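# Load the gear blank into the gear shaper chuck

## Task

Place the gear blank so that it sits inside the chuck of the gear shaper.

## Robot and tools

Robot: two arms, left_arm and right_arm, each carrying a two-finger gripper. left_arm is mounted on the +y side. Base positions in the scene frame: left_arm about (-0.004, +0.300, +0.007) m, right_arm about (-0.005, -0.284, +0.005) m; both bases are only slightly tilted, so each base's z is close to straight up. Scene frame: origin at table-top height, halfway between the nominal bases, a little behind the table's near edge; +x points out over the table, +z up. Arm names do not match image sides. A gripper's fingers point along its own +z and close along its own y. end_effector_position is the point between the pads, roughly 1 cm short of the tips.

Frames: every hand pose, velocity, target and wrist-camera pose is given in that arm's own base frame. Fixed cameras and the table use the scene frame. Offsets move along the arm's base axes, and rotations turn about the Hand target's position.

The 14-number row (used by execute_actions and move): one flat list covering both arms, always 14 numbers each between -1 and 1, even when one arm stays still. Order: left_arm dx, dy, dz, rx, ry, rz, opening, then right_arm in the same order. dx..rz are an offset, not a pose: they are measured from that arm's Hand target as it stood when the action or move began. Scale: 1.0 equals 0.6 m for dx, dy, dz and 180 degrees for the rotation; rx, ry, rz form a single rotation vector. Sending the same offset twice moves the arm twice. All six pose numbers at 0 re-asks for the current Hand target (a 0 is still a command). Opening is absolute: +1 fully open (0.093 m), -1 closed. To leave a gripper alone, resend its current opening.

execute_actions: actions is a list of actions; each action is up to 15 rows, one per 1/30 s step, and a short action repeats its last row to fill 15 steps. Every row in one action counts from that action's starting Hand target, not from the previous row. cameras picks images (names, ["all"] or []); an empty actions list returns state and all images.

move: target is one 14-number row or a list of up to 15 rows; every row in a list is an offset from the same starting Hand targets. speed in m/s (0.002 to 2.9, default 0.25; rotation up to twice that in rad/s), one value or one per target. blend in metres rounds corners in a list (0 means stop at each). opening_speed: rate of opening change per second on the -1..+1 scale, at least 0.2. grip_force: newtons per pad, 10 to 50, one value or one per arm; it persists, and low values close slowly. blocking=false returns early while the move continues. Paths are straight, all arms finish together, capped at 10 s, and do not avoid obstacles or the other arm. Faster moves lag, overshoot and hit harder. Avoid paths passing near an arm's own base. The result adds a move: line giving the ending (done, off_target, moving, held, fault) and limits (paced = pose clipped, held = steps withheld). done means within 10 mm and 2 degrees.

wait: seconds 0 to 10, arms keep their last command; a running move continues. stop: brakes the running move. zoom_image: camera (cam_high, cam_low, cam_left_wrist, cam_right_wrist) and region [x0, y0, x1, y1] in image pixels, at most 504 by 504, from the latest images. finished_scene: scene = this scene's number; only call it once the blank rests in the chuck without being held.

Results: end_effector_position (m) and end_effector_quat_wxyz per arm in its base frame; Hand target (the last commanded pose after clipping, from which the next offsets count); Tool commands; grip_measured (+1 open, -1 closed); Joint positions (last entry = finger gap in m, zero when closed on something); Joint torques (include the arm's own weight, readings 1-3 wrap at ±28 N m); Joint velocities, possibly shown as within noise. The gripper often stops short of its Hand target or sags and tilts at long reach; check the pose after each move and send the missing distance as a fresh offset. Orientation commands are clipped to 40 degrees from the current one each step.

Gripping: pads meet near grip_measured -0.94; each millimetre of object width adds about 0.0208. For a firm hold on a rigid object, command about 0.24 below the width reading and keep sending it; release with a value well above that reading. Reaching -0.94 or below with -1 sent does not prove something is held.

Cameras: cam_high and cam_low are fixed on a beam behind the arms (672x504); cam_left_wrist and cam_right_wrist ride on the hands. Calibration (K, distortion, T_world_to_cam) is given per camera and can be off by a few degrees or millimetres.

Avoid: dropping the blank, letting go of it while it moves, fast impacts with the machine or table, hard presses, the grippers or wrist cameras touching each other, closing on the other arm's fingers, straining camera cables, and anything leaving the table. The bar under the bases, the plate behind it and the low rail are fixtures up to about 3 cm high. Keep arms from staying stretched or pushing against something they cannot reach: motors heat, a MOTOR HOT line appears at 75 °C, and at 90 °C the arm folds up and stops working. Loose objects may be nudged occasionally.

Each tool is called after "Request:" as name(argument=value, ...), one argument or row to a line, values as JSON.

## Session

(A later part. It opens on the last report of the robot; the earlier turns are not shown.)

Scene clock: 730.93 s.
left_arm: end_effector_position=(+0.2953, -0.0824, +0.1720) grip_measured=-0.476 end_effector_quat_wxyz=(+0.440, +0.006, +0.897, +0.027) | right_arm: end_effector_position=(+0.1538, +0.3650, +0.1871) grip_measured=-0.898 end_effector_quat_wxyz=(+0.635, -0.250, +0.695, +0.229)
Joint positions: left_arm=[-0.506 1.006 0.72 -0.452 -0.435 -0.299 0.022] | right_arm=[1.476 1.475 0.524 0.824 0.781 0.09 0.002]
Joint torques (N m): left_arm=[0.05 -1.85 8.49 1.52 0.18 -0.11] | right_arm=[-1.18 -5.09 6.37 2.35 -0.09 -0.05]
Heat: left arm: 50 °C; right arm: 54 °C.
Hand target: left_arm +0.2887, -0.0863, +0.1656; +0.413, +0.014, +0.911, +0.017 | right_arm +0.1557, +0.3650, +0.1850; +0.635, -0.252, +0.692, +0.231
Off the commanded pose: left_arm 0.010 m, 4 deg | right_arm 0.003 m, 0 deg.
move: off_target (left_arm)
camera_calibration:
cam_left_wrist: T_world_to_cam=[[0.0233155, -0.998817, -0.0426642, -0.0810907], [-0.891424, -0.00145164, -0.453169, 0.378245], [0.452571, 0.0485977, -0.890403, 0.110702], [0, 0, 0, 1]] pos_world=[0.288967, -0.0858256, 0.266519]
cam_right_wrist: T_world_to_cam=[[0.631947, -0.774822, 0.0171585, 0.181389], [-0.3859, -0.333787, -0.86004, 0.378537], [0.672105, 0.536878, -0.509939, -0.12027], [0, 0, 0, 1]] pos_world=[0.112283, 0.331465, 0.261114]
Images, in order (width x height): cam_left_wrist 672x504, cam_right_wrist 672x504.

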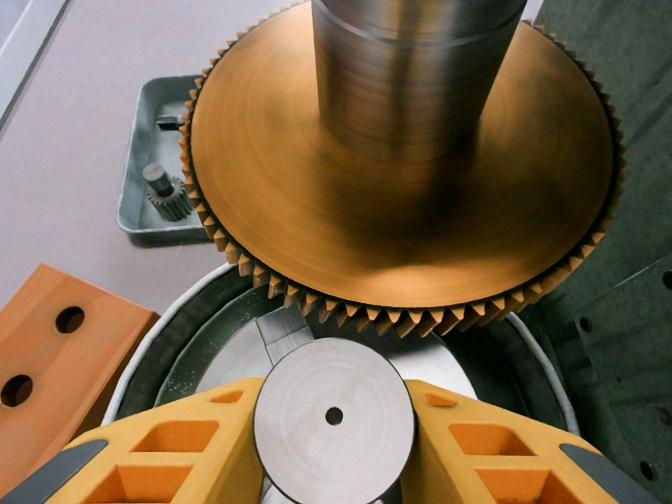

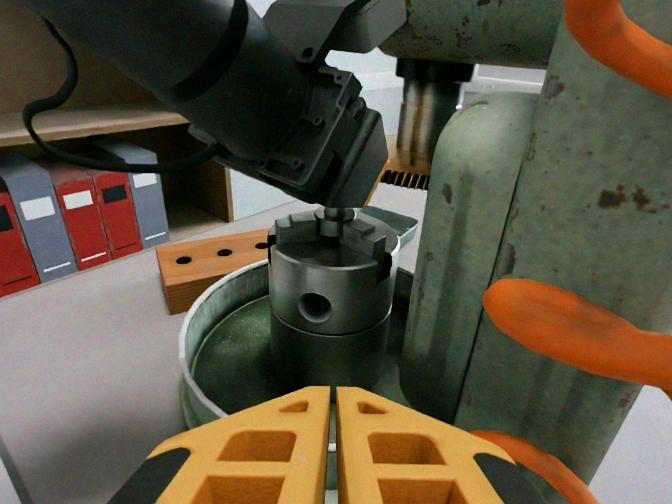

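Request:
move(
  target=[
    [0.006,0.002,0.004,0,-0.0528,0,-0.65,0,0,0,0,0,0,-0.9],
    [0.007,0.003,-0.012,0,-0.0528,0,-0.65,0,0,0,0,0,0,-0.9],
  ],
  speed=0.04,
  blend=0.001,
  cameras=["cam_right_wrist","cam_left_wrist"],
)

Request:
zoom_image(
  camera="cam_right_wrist",
  region=[300, 180, 372, 240],
)

Request:
zoom_image(
  camera="cam_left_wrist",
  region=[230, 320, 440, 504],
)

Scene clock: 743.37 s.
left_arm: end_effector_position=(+0.2944, -0.0807, +0.1697) grip_measured=-0.476 end_effector_quat_wxyz=(+0.495, -0.002, +0.869, +0.019) | right_arm: end_effector_position=(+0.1538, +0.3650, +0.1871) grip_measured=-0.898 end_effector_quat_wxyz=(+0.635, -0.250, +0.695, +0.229)
Joint positions: left_arm=[-0.524 0.926 0.58 -0.264 -0.478 -0.275 0.022] | right_arm=[1.476 1.475 0.524 0.824 0.781 0.09 0.002]
Joint torques (N m): left_arm=[-0.62 -1.07 4.71 2.65 -0.07 0.13] | right_arm=[-1.17 -5.12 6.37 2.35 -0.09 -0.05]
Heat: left arm: 48 °C; right arm: 54 °C.
Hand target: left_arm +0.2928, -0.0845, +0.1583; +0.486, +0.012, +0.873, +0.018 | right_arm +0.1557, +0.3650, +0.1850; +0.635, -0.252, +0.692, +0.231
Off the commanded pose: left_arm 0.012 m, 2 deg | right_arm 0.003 m, 0 deg.
move: off_target (left_arm)
camera_calibration:
cam_left_wrist: T_world_to_cam=[[0.0290736, -0.999407, -0.0184422, -0.0853324], [-0.828036, -0.0137452, -0.560507, 0.37492], [0.559921, 0.0315667, -0.827945, 0.0654778], [0, 0, 0, 1]] pos_world=[0.276265, -0.0821954, 0.262783]
cam_right_wrist: T_world_to_cam=[[0.631947, -0.774822, 0.0171585, 0.181389], [-0.3859, -0.333787, -0.86004, 0.378537], [0.672105, 0.536878, -0.509939, -0.12027], [0, 0, 0, 1]] pos_world=[0.112283, 0.331465, 0.261114]
Images, in order (width x height): cam_left_wrist 672x504, cam_right_wrist 672x504.

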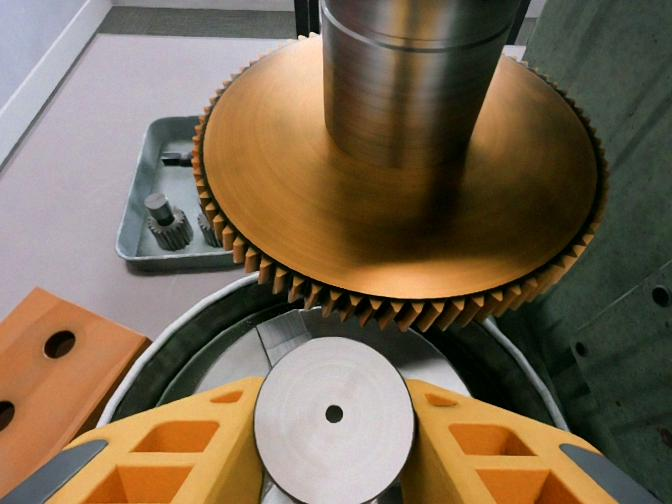

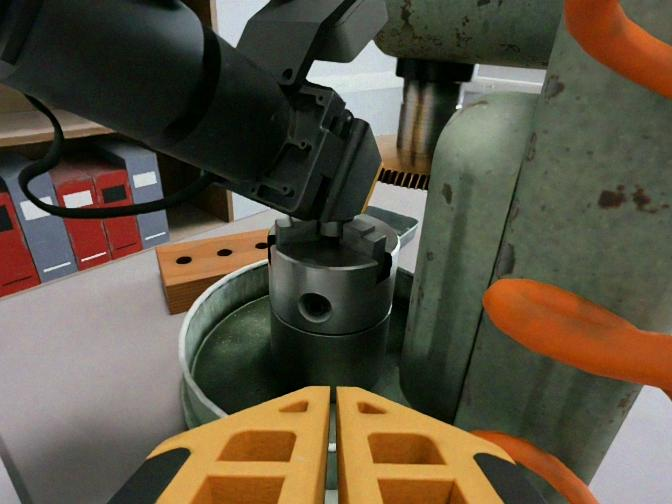

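Scaled by 7.000 from the camera's 672x504 image, which has a finer 960x720 frame.

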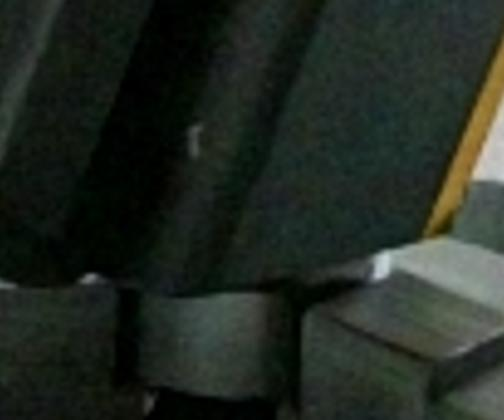

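Scaled by 2.400 from the camera's 672x504 image, which has a finer 960x720 frame.

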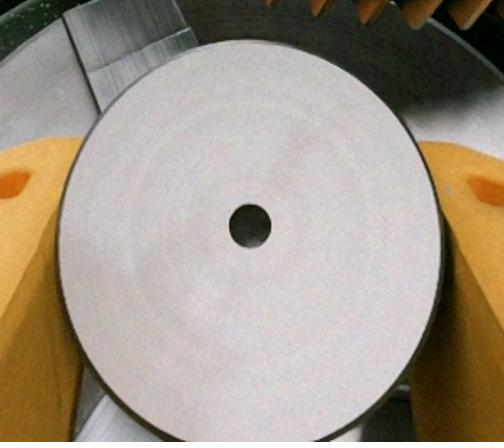

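Request:
move(
  target=[
    [-0.004,0.0,0.0,0,0.025,0,-0.65,0,0,0,0,0,0,-0.9],
    [-0.006,0.0,0.0,0,0.048,0,-0.65,0,0,0,0,0,0,-0.9],
  ],
  speed=0.03,
  blend=0.001,
  cameras=["cam_right_wrist","cam_left_wrist"],
)

Request:
zoom_image(
  camera="cam_right_wrist",
  region=[300, 180, 372, 240],
)

Request:
zoom_image(
  camera="cam_left_wrist",
  region=[230, 320, 440, 504],
)

Scene clock: 756.67 s.
left_arm: end_effector_position=(+0.2943, -0.0817, +0.1694) grip_measured=-0.476 end_effector_quat_wxyz=(+0.450, +0.002, +0.893, +0.021) | right_arm: end_effector_position=(+0.1538, +0.3650, +0.1871) grip_measured=-0.898 end_effector_quat_wxyz=(+0.635, -0.250, +0.695, +0.229)
Joint positions: left_arm=[-0.505 0.985 0.683 -0.413 -0.434 -0.3 0.022] | right_arm=[1.476 1.475 0.524 0.824 0.781 0.09 0.002]
Joint torques (N m): left_arm=[0.51 -0.65 7.9 1.67 0.2 -0.01] | right_arm=[-1.18 -5.11 6.38 2.35 -0.09 -0.05]
Heat: left arm: 49 °C; right arm: 54 °C.
Hand target: left_arm +0.2892, -0.0845, +0.1583; +0.419, +0.013, +0.908, +0.017 | right_arm +0.1557, +0.3650, +0.1850; +0.635, -0.252, +0.692, +0.231
Off the commanded pose: left_arm 0.012 m, 4 deg | right_arm 0.003 m, 0 deg.
move: off_target (left_arm)
camera_calibration:
cam_left_wrist: T_world_to_cam=[[0.0247535, -0.99929, -0.0284162, -0.0833263], [-0.881591, -0.00841779, -0.471938, 0.375852], [0.471364, 0.0367336, -0.881173, 0.100729], [0, 0, 0, 1]] pos_world=[0.285931, -0.0838034, 0.263771]
cam_right_wrist: T_world_to_cam=[[0.631947, -0.774822, 0.0171585, 0.181389], [-0.3859, -0.333787, -0.86004, 0.378537], [0.672105, 0.536878, -0.509939, -0.12027], [0, 0, 0, 1]] pos_world=[0.112283, 0.331465, 0.261114]
Images, in order (width x height): cam_left_wrist 672x504, cam_right_wrist 672x504.

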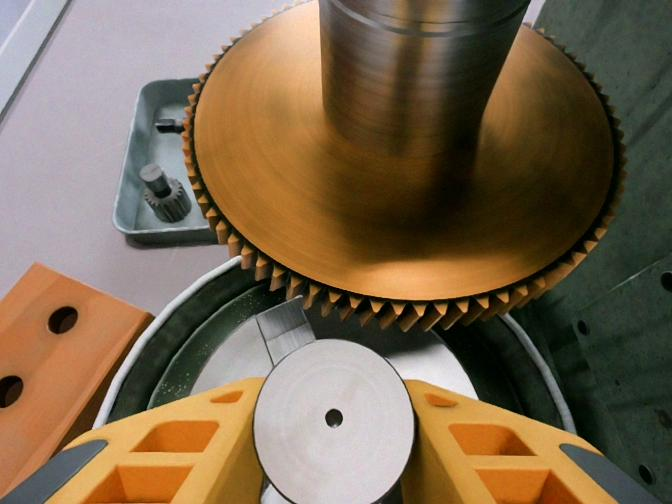

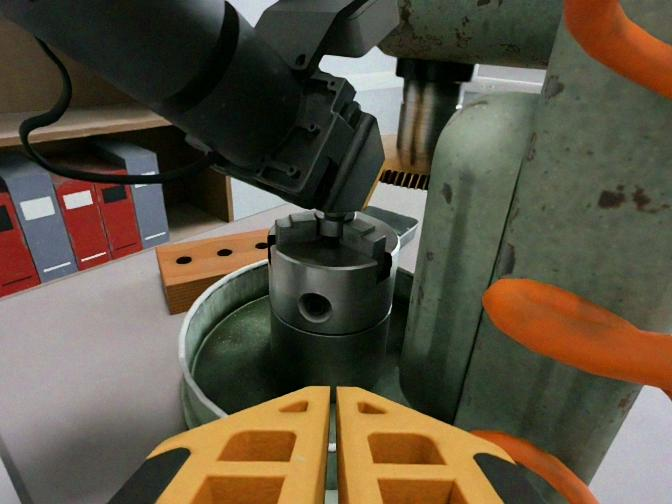

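Scaled by 7.000 from the camera's 672x504 image, which has a finer 960x720 frame.

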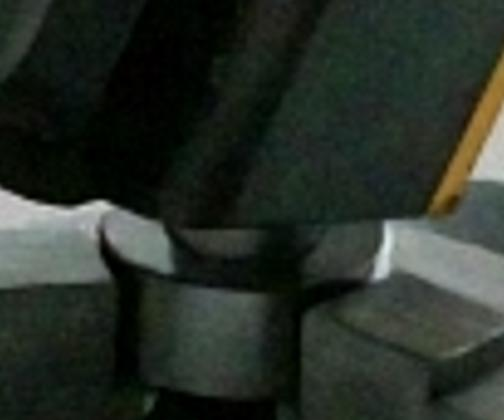

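Scaled by 2.400 from the camera's 672x504 image, which has a finer 960x720 frame.

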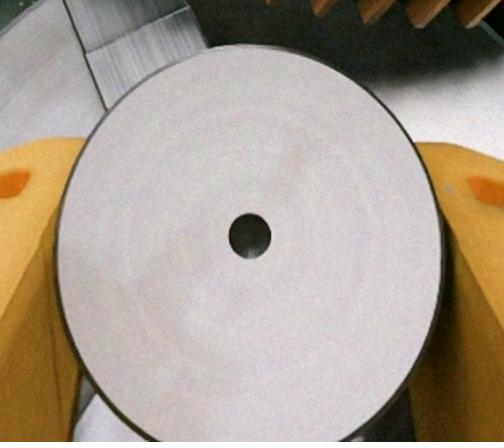

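Request:
move(
  target=[
    [-0.001,0.0,-0.008,0,0.008,0,-0.65,0,0,0,0,0,0,-0.9],
    [-0.001,0.002,-0.012,0.003,0.012,0,-0.65,0,0,0,0,0,0,-0.9],
    [-0.001,-0.001,-0.014,-0.003,0.012,0,-0.65,0,0,0,0,0,0,-0.9],
  ],
  speed=0.02,
  blend=0.001,
  cameras=["cam_right_wrist","cam_left_wrist"],
)

Request:
zoom_image(
  camera="cam_right_wrist",
  region=[300, 180, 372, 240],
)

Request:
zoom_image(
  camera="cam_left_wrist",
  region=[230, 320, 440, 504],
)

Scene clock: 763.37 s.
left_arm: end_effector_position=(+0.2944, -0.0812, +0.1688) grip_measured=-0.476 end_effector_quat_wxyz=(+0.440, +0.000, +0.898, +0.020) | right_arm: end_effector_position=(+0.1538, +0.3650, +0.1871) grip_measured=-0.898 end_effector_quat_wxyz=(+0.635, -0.250, +0.695, +0.229)
Joint positions: left_arm=[-0.496 0.996 0.701 -0.439 -0.42 -0.307 0.022] | right_arm=[1.476 1.475 0.524 0.824 0.781 0.09 0.002]
Joint torques (N m): left_arm=[0.73 0.08 6.61 1.79 0.31 -0.05] | right_arm=[-1.16 -5.09 6.37 2.35 -0.08 -0.05]
Heat: left arm: 48 °C; right arm: 54 °C.
Hand target: left_arm +0.2886, -0.0851, +0.1499; +0.402, +0.012, +0.915, +0.013 | right_arm +0.1557, +0.3650, +0.1850; +0.635, -0.252, +0.692, +0.231
Off the commanded pose: left_arm 0.020 m, 5 deg | right_arm 0.003 m, 0 deg.
move: off_target (left_arm)
camera_calibration:
cam_left_wrist: T_world_to_cam=[[0.0267009, -0.999334, -0.024852, -0.0840907], [-0.891155, -0.012532, -0.453525, 0.374994], [0.452912, 0.0342565, -0.890897, 0.106996], [0, 0, 0, 1]] pos_world=[0.287963, -0.0830007, 0.263302]
cam_right_wrist: T_world_to_cam=[[0.631947, -0.774822, 0.0171585, 0.181389], [-0.3859, -0.333787, -0.86004, 0.378537], [0.672105, 0.536878, -0.509939, -0.12027], [0, 0, 0, 1]] pos_world=[0.112283, 0.331465, 0.261114]
Images, in order (width x height): cam_left_wrist 672x504, cam_right_wrist 672x504.

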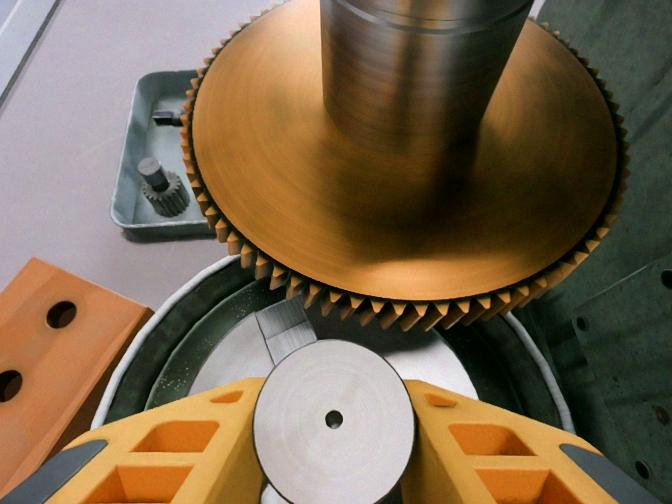

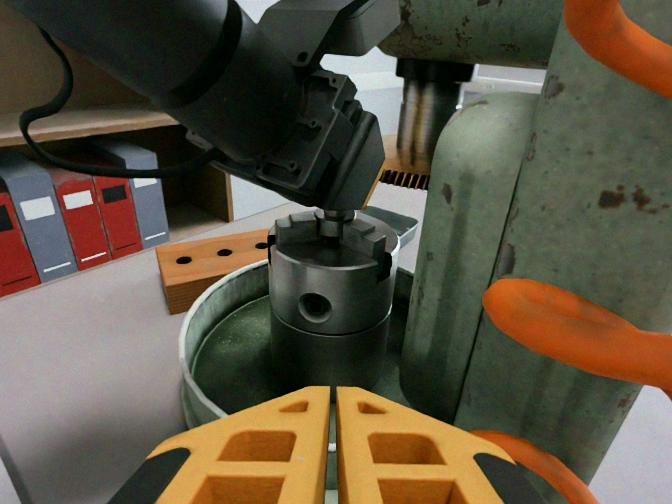

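Scaled by 7.000 from the camera's 672x504 image, which has a finer 960x720 frame.

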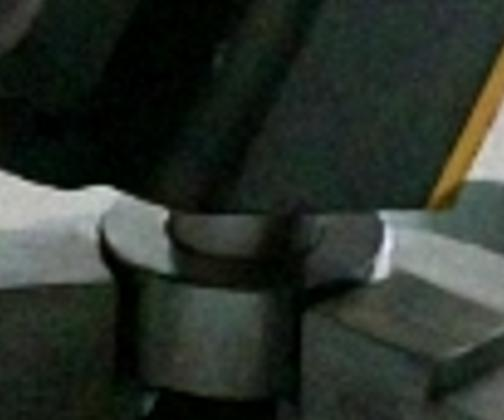

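Scaled by 2.400 from the camera's 672x504 image, which has a finer 960x720 frame.

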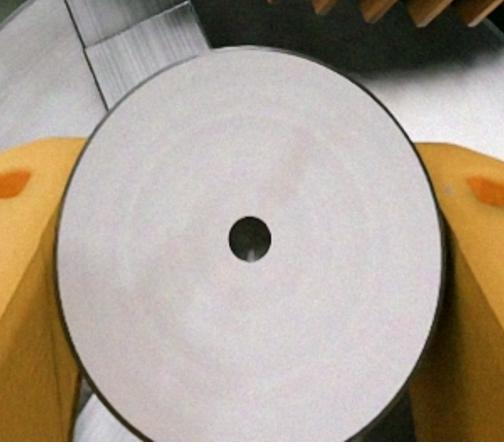

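Request:
move(
  target=[
    [0.008,0.003,-0.004,0,-0.004,0.002,-0.65,0,0,0,0,0,0,-0.9],
    [0.012,0.006,-0.004,0,-0.006,0.002,-0.65,0,0,0,0,0,0,-0.9],
    [0.006,0.006,-0.006,0,0.004,0.002,-0.65,0,0,0,0,0,0,-0.9],
    [0.003,0.0,-0.006,0,0.004,0.002,-0.65,0,0,0,0,0,0,-0.9],
    [0.008,0.003,-0.007,0,-0.004,0.002,-0.65,0,0,0,0,0,0,-0.9],
  ],
  speed=0.015,
  blend=0.001,
  cameras=["cam_right_wrist","cam_left_wrist"],
)

Request:
zoom_image(
  camera="cam_right_wrist",
  region=[300, 180, 372, 240],
)

Request:
zoom_image(
  camera="cam_left_wrist",
  region=[230, 320, 440, 504],
)

Scene clock: 774.40 s.
left_arm: end_effector_position=(+0.2953, -0.0803, +0.1678) grip_measured=-0.477 end_effector_quat_wxyz=(+0.436, -0.003, +0.900, +0.014) | right_arm: end_effector_position=(+0.1538, +0.3650, +0.1871) grip_measured=-0.898 end_effector_quat_wxyz=(+0.635, -0.250, +0.695, +0.229)
Joint positions: left_arm=[-0.48 1 0.705 -0.442 -0.398 -0.308 0.022] | right_arm=[1.476 1.475 0.524 0.824 0.781 0.09 0.002]
Joint torques (N m): left_arm=[0.57 0.61 4.62 2.36 0.11 0.04] | right_arm=[-1.17 -5.11 6.38 2.34 -0.09 -0.05]
Heat: left arm: 48 °C; right arm: 54 °C.
Hand target: left_arm +0.2935, -0.0833, +0.1458; +0.408, +0.009, +0.913, +0.014 | right_arm +0.1557, +0.3650, +0.1850; +0.635, -0.252, +0.692, +0.231
Off the commanded pose: left_arm 0.022 m, 4 deg | right_arm 0.003 m, 0 deg.
move: off_target (left_arm)
camera_calibration:
cam_left_wrist: T_world_to_cam=[[0.0267423, -0.999567, -0.0122809, -0.085271], [-0.895448, -0.018492, -0.444781, 0.374702], [0.444362, 0.0228914, -0.895555, 0.108081], [0, 0, 0, 1]] pos_world=[0.289779, -0.0807792, 0.262406]
cam_right_wrist: T_world_to_cam=[[0.631947, -0.774822, 0.0171585, 0.181389], [-0.3859, -0.333787, -0.86004, 0.378537], [0.672105, 0.536878, -0.509939, -0.12027], [0, 0, 0, 1]] pos_world=[0.112283, 0.331465, 0.261114]
Images, in order (width x height): cam_left_wrist 672x504, cam_right_wrist 672x504.

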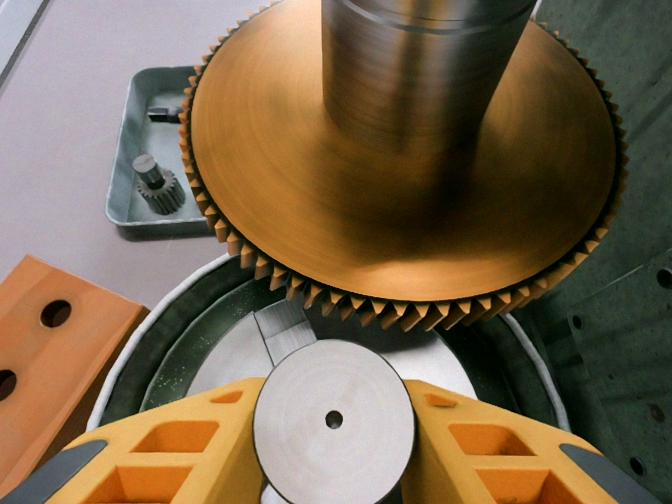

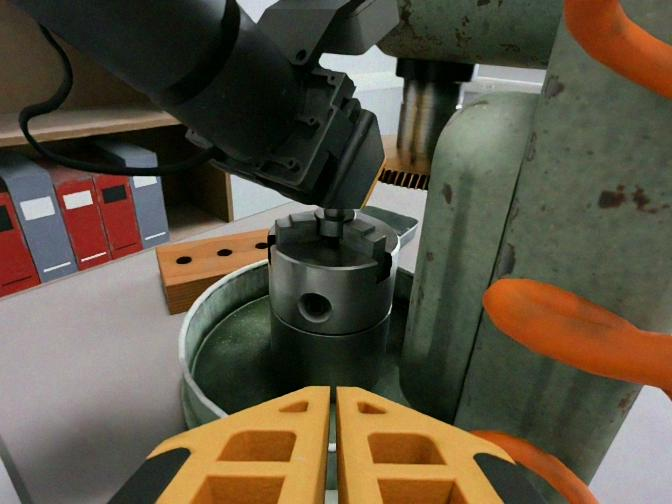

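Scaled by 7.000 from the camera's 672x504 image, which has a finer 960x720 frame.

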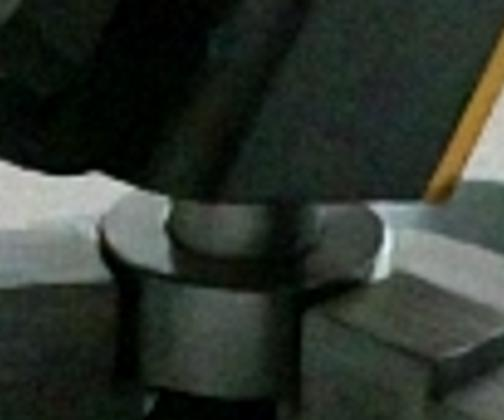

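Scaled by 2.400 from the camera's 672x504 image, which has a finer 960x720 frame.

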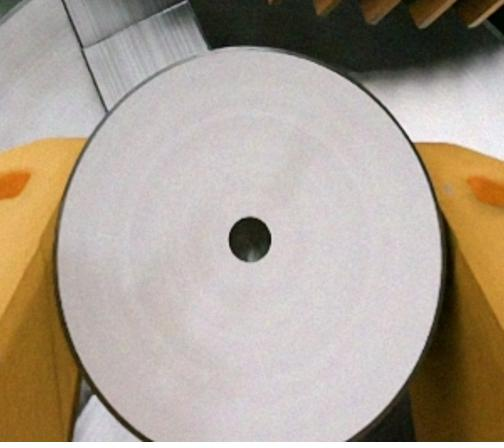

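Request:
move(
  target=[
    [-0.004,-0.006,0.02,0.012,-0.024,0,-0.65,0,0,0,0,0,0,-0.9],
    [-0.004,-0.006,0.0,0.012,-0.024,0,-0.65,0,0,0,0,0,0,-0.9],
  ],
  speed=0.03,
  blend=0.001,
  cameras=["cam_right_wrist","cam_left_wrist"],
)

Request:
zoom_image(
  camera="cam_right_wrist",
  region=[300, 180, 372, 240],
)

Request:
zoom_image(
  camera="cam_left_wrist",
  region=[230, 320, 440, 504],
)

Scene clock: 787.37 s.
left_arm: end_effector_position=(+0.2951, -0.0817, +0.1675) grip_measured=-0.477 end_effector_quat_wxyz=(+0.466, -0.004, +0.884, +0.032) | right_arm: end_effector_position=(+0.1538, +0.3650, +0.1871) grip_measured=-0.898 end_effector_quat_wxyz=(+0.635, -0.250, +0.695, +0.229)
Joint positions: left_arm=[-0.532 0.981 0.649 -0.36 -0.489 -0.307 0.022] | right_arm=[1.476 1.475 0.524 0.824 0.781 0.09 0.002]
Joint torques (N m): left_arm=[-0.57 -0.27 3.9 2.42 0.07 0.1] | right_arm=[-1.17 -5.09 6.35 2.35 -0.09 -0.05]
Heat: left arm: 48 °C; right arm: 54 °C.
Hand target: left_arm +0.2911, -0.0868, +0.1457; +0.442, +0.016, +0.896, +0.032 | right_arm +0.1557, +0.3650, +0.1850; +0.635, -0.252, +0.692, +0.231
Off the commanded pose: left_arm 0.023 m, 4 deg | right_arm 0.003 m, 0 deg.
move: off_target (left_arm)
camera_calibration:
cam_left_wrist: T_world_to_cam=[[0.0454267, -0.998089, -0.0418896, -0.0871142], [-0.863098, -0.0181001, -0.504712, 0.374872], [0.50299, 0.0590822, -0.862271, 0.0879854], [0, 0, 0, 1]] pos_world=[0.283252, -0.0853609, 0.26142]
cam_right_wrist: T_world_to_cam=[[0.631947, -0.774822, 0.0171585, 0.181389], [-0.3859, -0.333787, -0.86004, 0.378537], [0.672105, 0.536878, -0.509939, -0.12027], [0, 0, 0, 1]] pos_world=[0.112283, 0.331465, 0.261114]
Images, in order (width x height): cam_left_wrist 672x504, cam_right_wrist 672x504.

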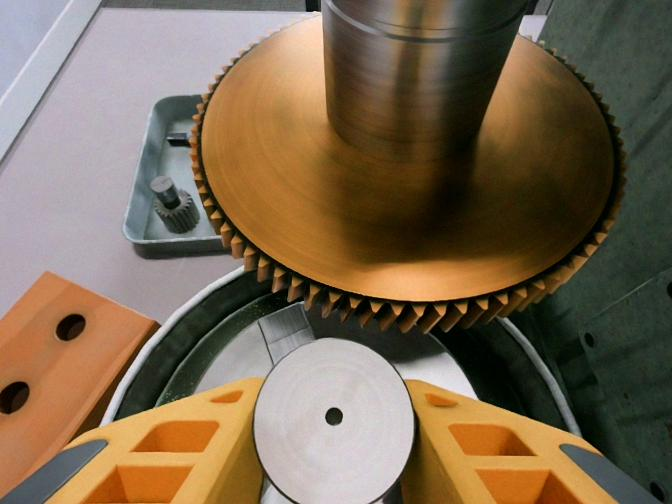

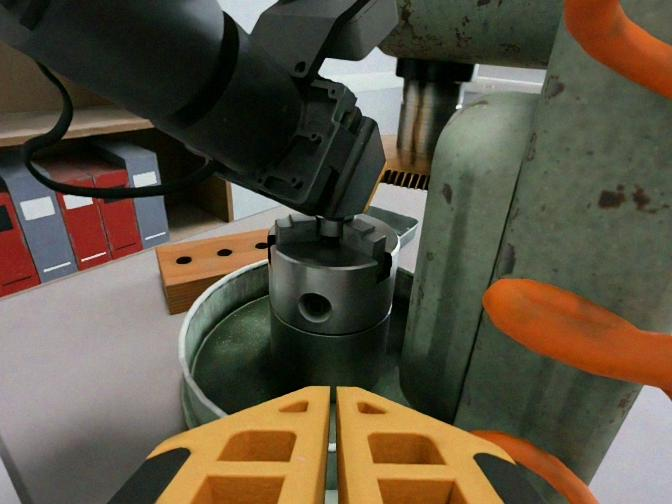

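Scaled by 7.000 from the camera's 672x504 image, which has a finer 960x720 frame.

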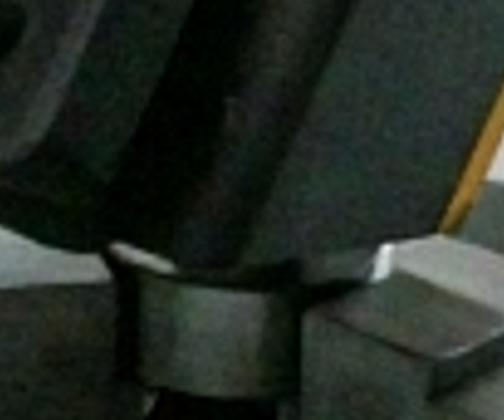

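Scaled by 2.400 from the camera's 672x504 image, which has a finer 960x720 frame.

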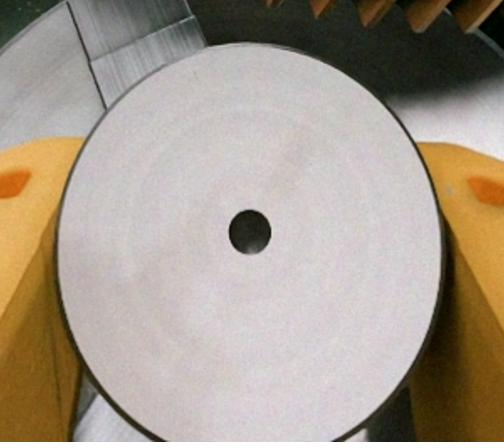

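Request:
move(
  target=[0.004,0.006,0.042,0.0,0.012,0,-0.65,0,0,0,0,0,0,-0.9],
  speed=0.04,
  cameras=["cam_right_wrist"],
)

Request:
zoom_image(
  camera="cam_right_wrist",
  region=[300, 180, 372, 240],
)

Scene clock: 802.53 s.
left_arm: end_effector_position=(+0.2942, -0.0816, +0.1701) grip_measured=-0.477 end_effector_quat_wxyz=(+0.437, +0.003, +0.899, +0.030) | right_arm: end_effector_position=(+0.1538, +0.3650, +0.1871) grip_measured=-0.898 end_effector_quat_wxyz=(+0.635, -0.250, +0.695, +0.229)
Joint positions: left_arm=[-0.509 1.008 0.718 -0.46 -0.443 -0.307 0.022] | right_arm=[1.476 1.475 0.524 0.824 0.781 0.09 0.002]
Joint torques (N m): left_arm=[0.5 -1.63 8.95 1.85 -0.05 0.19] | right_arm=[-1.17 -5.12 6.35 2.35 -0.09 -0.05]
Heat: left arm: 48 °C; right arm: 54 °C.
Hand target: left_arm +0.2935, -0.0832, +0.1710; +0.425, +0.016, +0.905, +0.032 | right_arm +0.1557, +0.3650, +0.1850; +0.635, -0.252, +0.692, +0.231
Off the commanded pose: left_arm 0.002 m, 2 deg | right_arm 0.003 m, 0 deg.
move: done
camera_calibration:
cam_right_wrist: T_world_to_cam=[[0.631947, -0.774822, 0.0171585, 0.181389], [-0.3859, -0.333787, -0.86004, 0.378537], [0.672105, 0.536878, -0.509939, -0.12027], [0, 0, 0, 1]] pos_world=[0.112283, 0.331465, 0.261114]
Images, in order (width x height): cam_right_wrist 672x504.

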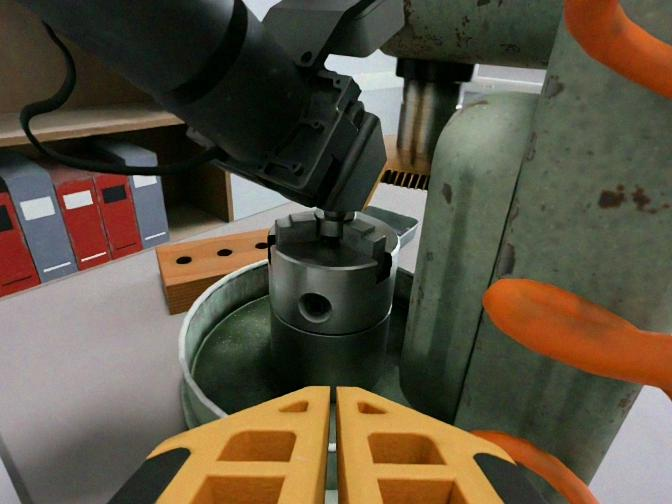

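Scaled by 7.000 from the camera's 672x504 image, which has a finer 960x720 frame.

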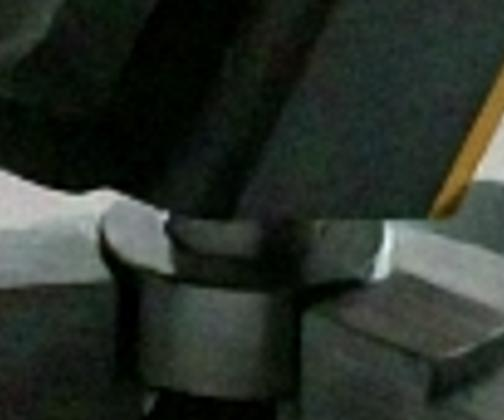

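Request:
wait(
  seconds=0.1,
  cameras=["cam_left_wrist"],
)

Request:
zoom_image(
  camera="cam_left_wrist",
  region=[230, 320, 440, 504],
)

Scene clock: 806.67 s.
left_arm: end_effector_position=(+0.2942, -0.0816, +0.1701) grip_measured=-0.477 end_effector_quat_wxyz=(+0.437, +0.003, +0.899, +0.030) | right_arm: end_effector_position=(+0.1538, +0.3650, +0.1871) grip_measured=-0.898 end_effector_quat_wxyz=(+0.635, -0.250, +0.695, +0.229)
Joint positions: left_arm=[-0.509 1.008 0.718 -0.46 -0.442 -0.307 0.022] | right_arm=[1.476 1.475 0.524 0.824 0.781 0.09 0.002]
Joint torques (N m): left_arm=[0.53 -1.57 9.02 1.84 -0.03 0.19] | right_arm=[-1.18 -5.11 6.38 2.35 -0.09 -0.06]
Heat: left arm: 48 °C; right arm: 54 °C.
Hand target: left_arm +0.2935, -0.0833, +0.1710; +0.425, +0.017, +0.905, +0.031 | right_arm +0.1557, +0.3650, +0.1850; +0.635, -0.252, +0.692, +0.231
Tool commands: left_gripper/opening=-0.65 right_gripper/opening=-0.9
Off the commanded pose: left_arm 0.002 m, 2 deg | right_arm 0.003 m, 0 deg.
wait: 0.10 s; at rest from the start
camera_calibration:
cam_left_wrist: T_world_to_cam=[[0.0297665, -0.998494, -0.0460727, -0.0816082], [-0.894365, -0.00602297, -0.447297, 0.375855], [0.446346, 0.0545203, -0.893198, 0.112263], [0, 0, 0, 1]] pos_world=[0.288473, -0.0853422, 0.264632]
Images, in order (width x height): cam_left_wrist 672x504.

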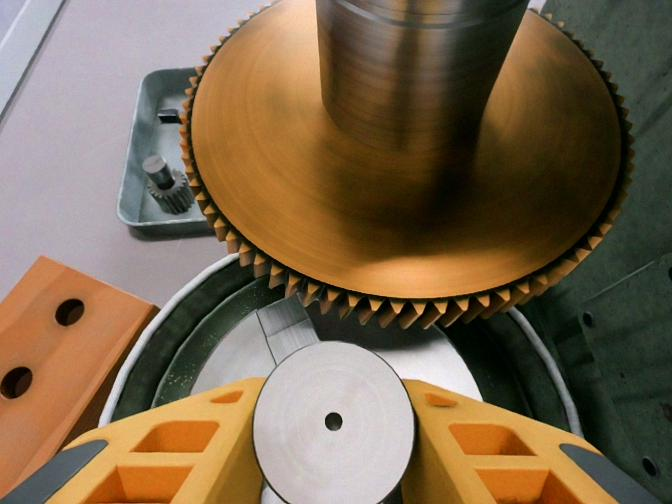

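Scaled by 2.400 from the camera's 672x504 image, which has a finer 960x720 frame.

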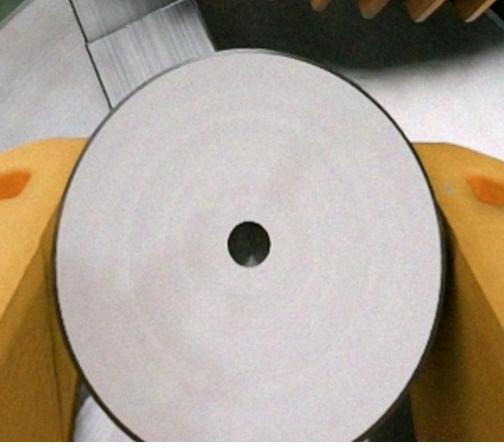

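Request:
move(
  target=[
    [0.003,0,0,0.0,-0.015,0,-0.65,0,0,0,0,0,0,-0.9],
    [0.003,0,-0.015,0.0,-0.013,0,-0.65,0,0,0,0,0,0,-0.9],
  ],
  speed=0.02,
  blend=0.0005,
  cameras=["cam_right_wrist","cam_left_wrist"],
)

Request:
zoom_image(
  camera="cam_right_wrist",
  region=[300, 180, 372, 240],
)

Request:
zoom_image(
  camera="cam_left_wrist",
  region=[230, 320, 440, 504],
)

Scene clock: 817.10 s.
left_arm: end_effector_position=(+0.2948, -0.0809, +0.1698) grip_measured=-0.477 end_effector_quat_wxyz=(+0.446, +0.002, +0.895, +0.030) | right_arm: end_effector_position=(+0.1538, +0.3650, +0.1871) grip_measured=-0.898 end_effector_quat_wxyz=(+0.635, -0.250, +0.695, +0.229)
Joint positions: left_arm=[-0.509 0.997 0.697 -0.43 -0.448 -0.301 0.022] | right_arm=[1.476 1.475 0.524 0.824 0.781 0.09 0.002]
Joint torques (N m): left_arm=[-0.13 -1.81 4.77 2.62 -0.15 0.25] | right_arm=[-1.16 -5.11 6.35 2.35 -0.09 -0.05]
Heat: left arm: 47 °C; right arm: 54 °C.
Hand target: left_arm +0.2953, -0.0833, +0.1618; +0.443, +0.016, +0.896, +0.032 | right_arm +0.1557, +0.3650, +0.1850; +0.635, -0.252, +0.692, +0.231
Off the commanded pose: left_arm 0.008 m, 2 deg | right_arm 0.003 m, 0 deg.
move: done
camera_calibration:
cam_left_wrist: T_world_to_cam=[[0.0319737, -0.998554, -0.0432272, -0.082082], [-0.885361, -0.00822686, -0.464831, 0.376422], [0.463803, 0.053134, -0.884344, 0.104906], [0, 0, 0, 1]] pos_world=[0.287238, -0.0844406, 0.264198]
cam_right_wrist: T_world_to_cam=[[0.631947, -0.774822, 0.0171585, 0.181389], [-0.3859, -0.333787, -0.86004, 0.378537], [0.672105, 0.536878, -0.509939, -0.12027], [0, 0, 0, 1]] pos_world=[0.112283, 0.331465, 0.261114]
Images, in order (width x height): cam_left_wrist 672x504, cam_right_wrist 672x504.

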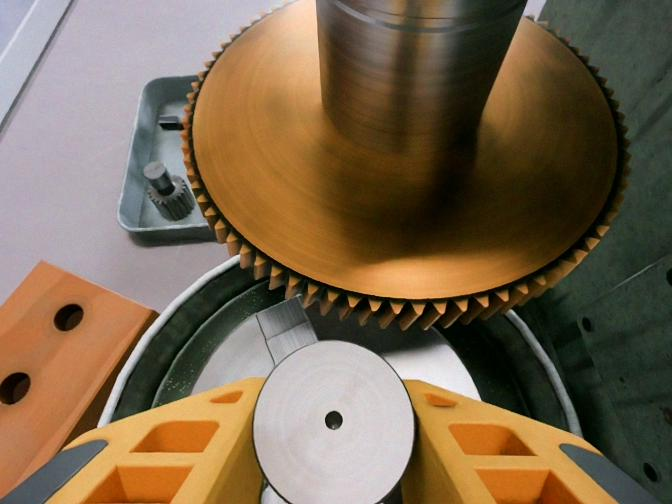

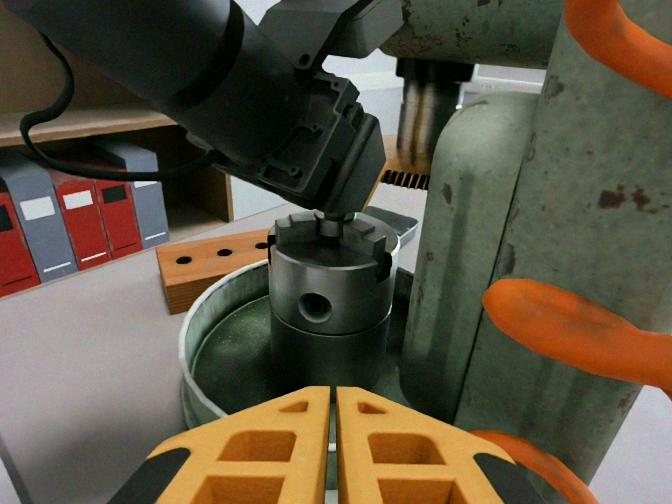

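Scaled by 7.000 from the camera's 672x504 image, which has a finer 960x720 frame.

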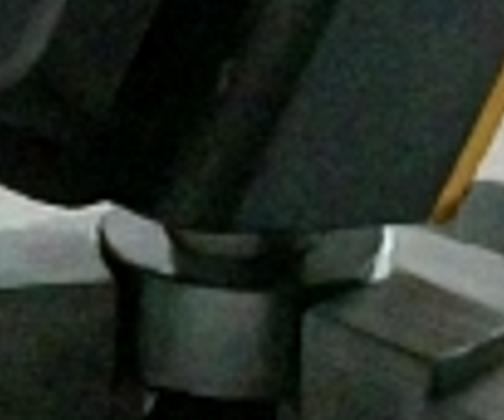

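Scaled by 2.400 from the camera's 672x504 image, which has a finer 960x720 frame.

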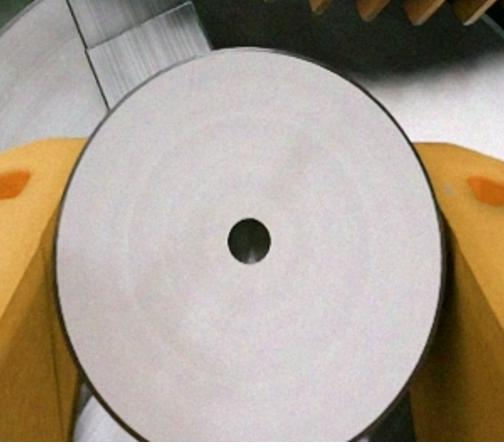

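Request:
move(
  target=[
    [-0.002,-0.002,-0.02,0.0,0.004,0,-0.65,0,0,0,0,0,0,-0.9],
    [-0.003,-0.003,-0.026,0.0,0.008,0,-0.65,0,0,0,0,0,0,-0.9],
  ],
  speed=0.02,
  blend=0.0005,
  cameras=["cam_right_wrist","cam_left_wrist"],
)

Request:
zoom_image(
  camera="cam_right_wrist",
  region=[300, 180, 372, 240],
)

Request:
zoom_image(
  camera="cam_left_wrist",
  region=[230, 320, 440, 504],
)

Scene clock: 823.50 s.
left_arm: end_effector_position=(+0.2953, -0.0809, +0.1675) grip_measured=-0.477 end_effector_quat_wxyz=(+0.453, +0.001, +0.891, +0.030) | right_arm: end_effector_position=(+0.1538, +0.3650, +0.1871) grip_measured=-0.898 end_effector_quat_wxyz=(+0.635, -0.250, +0.695, +0.229)
Joint positions: left_arm=[-0.513 0.991 0.673 -0.396 -0.458 -0.298 0.022] | right_arm=[1.476 1.475 0.524 0.824 0.781 0.09 0.002]
Joint torques (N m): left_arm=[-0.34 0.2 3.81 2.52 -0.01 0.08] | right_arm=[-1.17 -5.11 6.38 2.35 -0.08 -0.05]
Heat: left arm: 48 °C; right arm: 54 °C.
Hand target: left_arm +0.2934, -0.0851, +0.1463; +0.432, +0.016, +0.901, +0.032 | right_arm +0.1557, +0.3650, +0.1850; +0.635, -0.252, +0.692, +0.231
Off the commanded pose: left_arm 0.022 m, 3 deg | right_arm 0.003 m, 0 deg.
move: off_target (left_arm)
camera_calibration:
cam_left_wrist: T_world_to_cam=[[0.0339233, -0.998477, -0.0434978, -0.0827346], [-0.877466, -0.00892053, -0.479555, 0.37583], [0.478437, 0.0544359, -0.876433, 0.0971415], [0, 0, 0, 1]] pos_world=[0.286109, -0.084544, 0.26177]
cam_right_wrist: T_world_to_cam=[[0.631947, -0.774822, 0.0171585, 0.181389], [-0.3859, -0.333787, -0.86004, 0.378537], [0.672105, 0.536878, -0.509939, -0.12027], [0, 0, 0, 1]] pos_world=[0.112283, 0.331465, 0.261114]
Images, in order (width x height): cam_left_wrist 672x504, cam_right_wrist 672x504.

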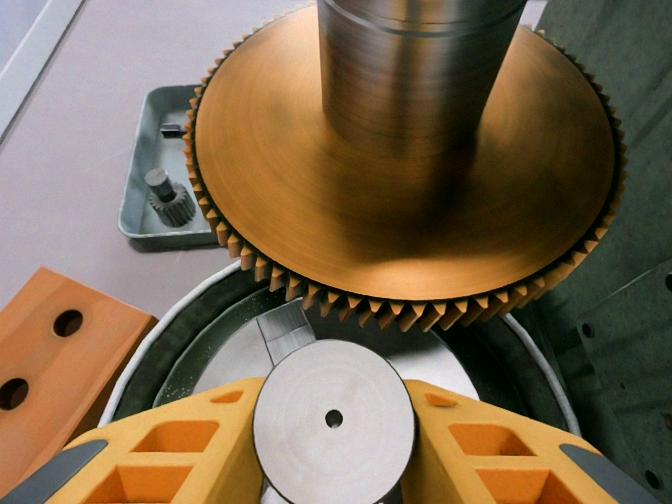

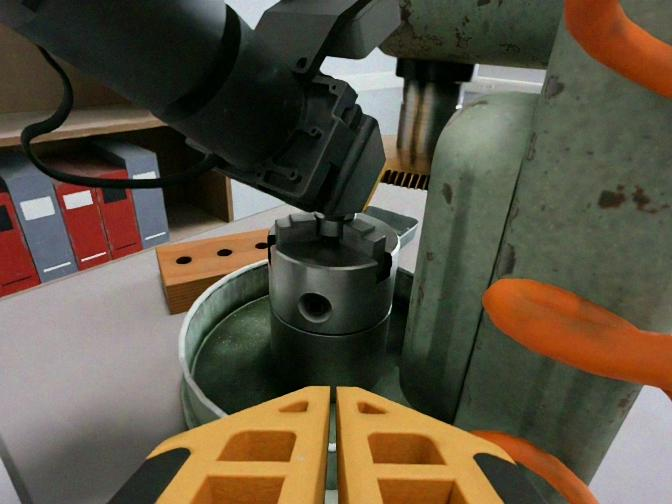

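Scaled by 7.000 from the camera's 672x504 image, which has a finer 960x720 frame.

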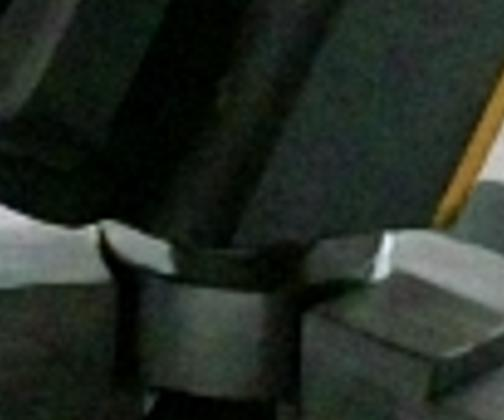

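Scaled by 2.400 from the camera's 672x504 image, which has a finer 960x720 frame.

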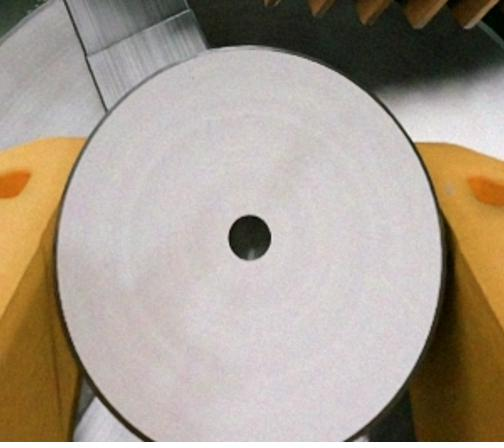

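Request:
move(
  target=[
    [-0.004,0.002,-0.01,0.0,0.02,0,-0.65,0,0,0,0,0,0,-0.9],
    [-0.004,0.002,-0.02,0.004,0.028,0,-0.65,0,0,0,0,0,0,-0.9],
    [-0.004,0.002,-0.026,0.0,0.02,0,-0.65,0,0,0,0,0,0,-0.9],
  ],
  speed=0.03,
  blend=0.0005,
  cameras=["cam_right_wrist","cam_left_wrist"],
)

Request:
zoom_image(
  camera="cam_right_wrist",
  region=[300, 180, 372, 240],
)

Request:
zoom_image(
  camera="cam_left_wrist",
  region=[230, 320, 440, 504],
)

Scene clock: 833.50 s.
left_arm: end_effector_position=(+0.2953, -0.0809, +0.1667) grip_measured=-0.477 end_effector_quat_wxyz=(+0.447, +0.000, +0.894, +0.031) | right_arm: end_effector_position=(+0.1538, +0.3650, +0.1871) grip_measured=-0.898 end_effector_quat_wxyz=(+0.635, -0.250, +0.695, +0.229)
Joint positions: left_arm=[-0.512 1.001 0.685 -0.414 -0.456 -0.305 0.022] | right_arm=[1.476 1.475 0.524 0.824 0.781 0.09 0.002]
Joint torques (N m): left_arm=[1.07 1.63 2.76 2.31 0.3 0.01] | right_arm=[-1.17 -5.09 6.38 2.35 -0.09 -0.05]
Heat: left arm: 48 °C; right arm: 54 °C.
Hand target: left_arm +0.2911, -0.0838, +0.1308; +0.403, +0.017, +0.914, +0.031 | right_arm +0.1557, +0.3650, +0.1850; +0.635, -0.252, +0.692, +0.231
Off the commanded pose: left_arm 0.036 m, 6 deg | right_arm 0.003 m, 0 deg.
move: off_target (left_arm)
camera_calibration:
cam_left_wrist: T_world_to_cam=[[0.0367216, -0.998317, -0.044896, -0.083346], [-0.884047, -0.011505, -0.467256, 0.375078], [0.465953, 0.0568486, -0.882981, 0.101337], [0, 0, 0, 1]] pos_world=[0.287429, -0.0846513, 0.260995]
cam_right_wrist: T_world_to_cam=[[0.631947, -0.774822, 0.0171585, 0.181389], [-0.3859, -0.333787, -0.86004, 0.378537], [0.672105, 0.536878, -0.509939, -0.12027], [0, 0, 0, 1]] pos_world=[0.112283, 0.331465, 0.261114]
Images, in order (width x height): cam_left_wrist 672x504, cam_right_wrist 672x504.

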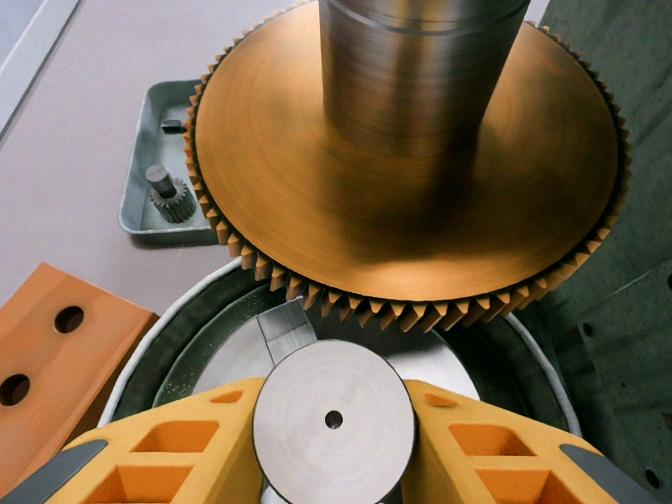

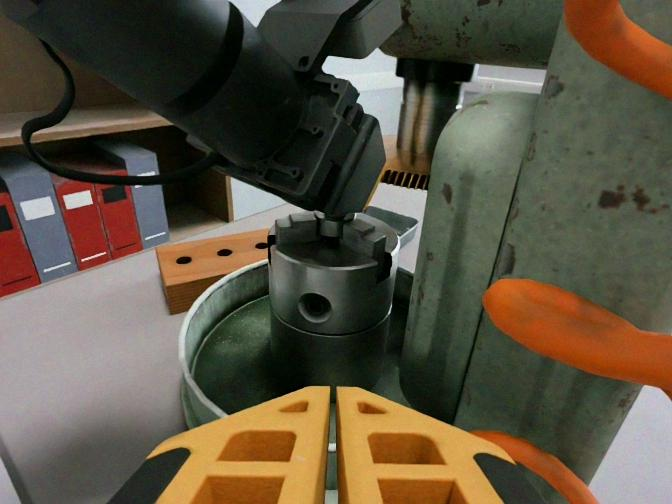

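Scaled by 7.000 from the camera's 672x504 image, which has a finer 960x720 frame.

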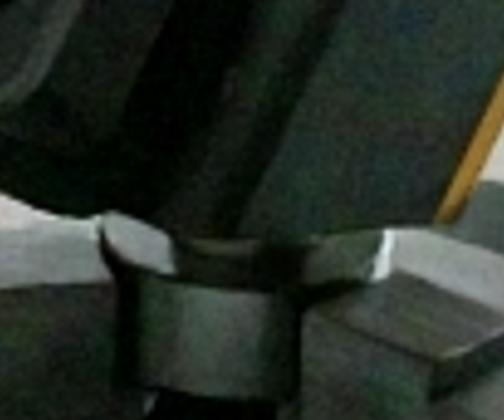

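Scaled by 2.400 from the camera's 672x504 image, which has a finer 960x720 frame.

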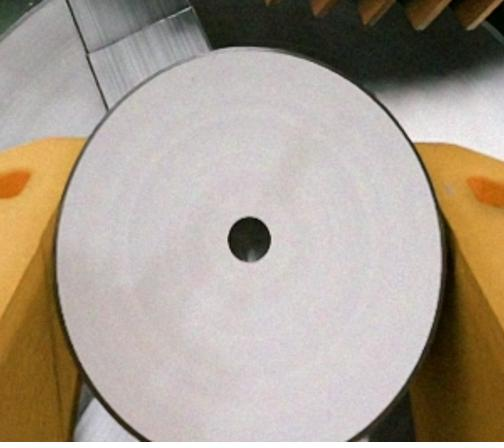

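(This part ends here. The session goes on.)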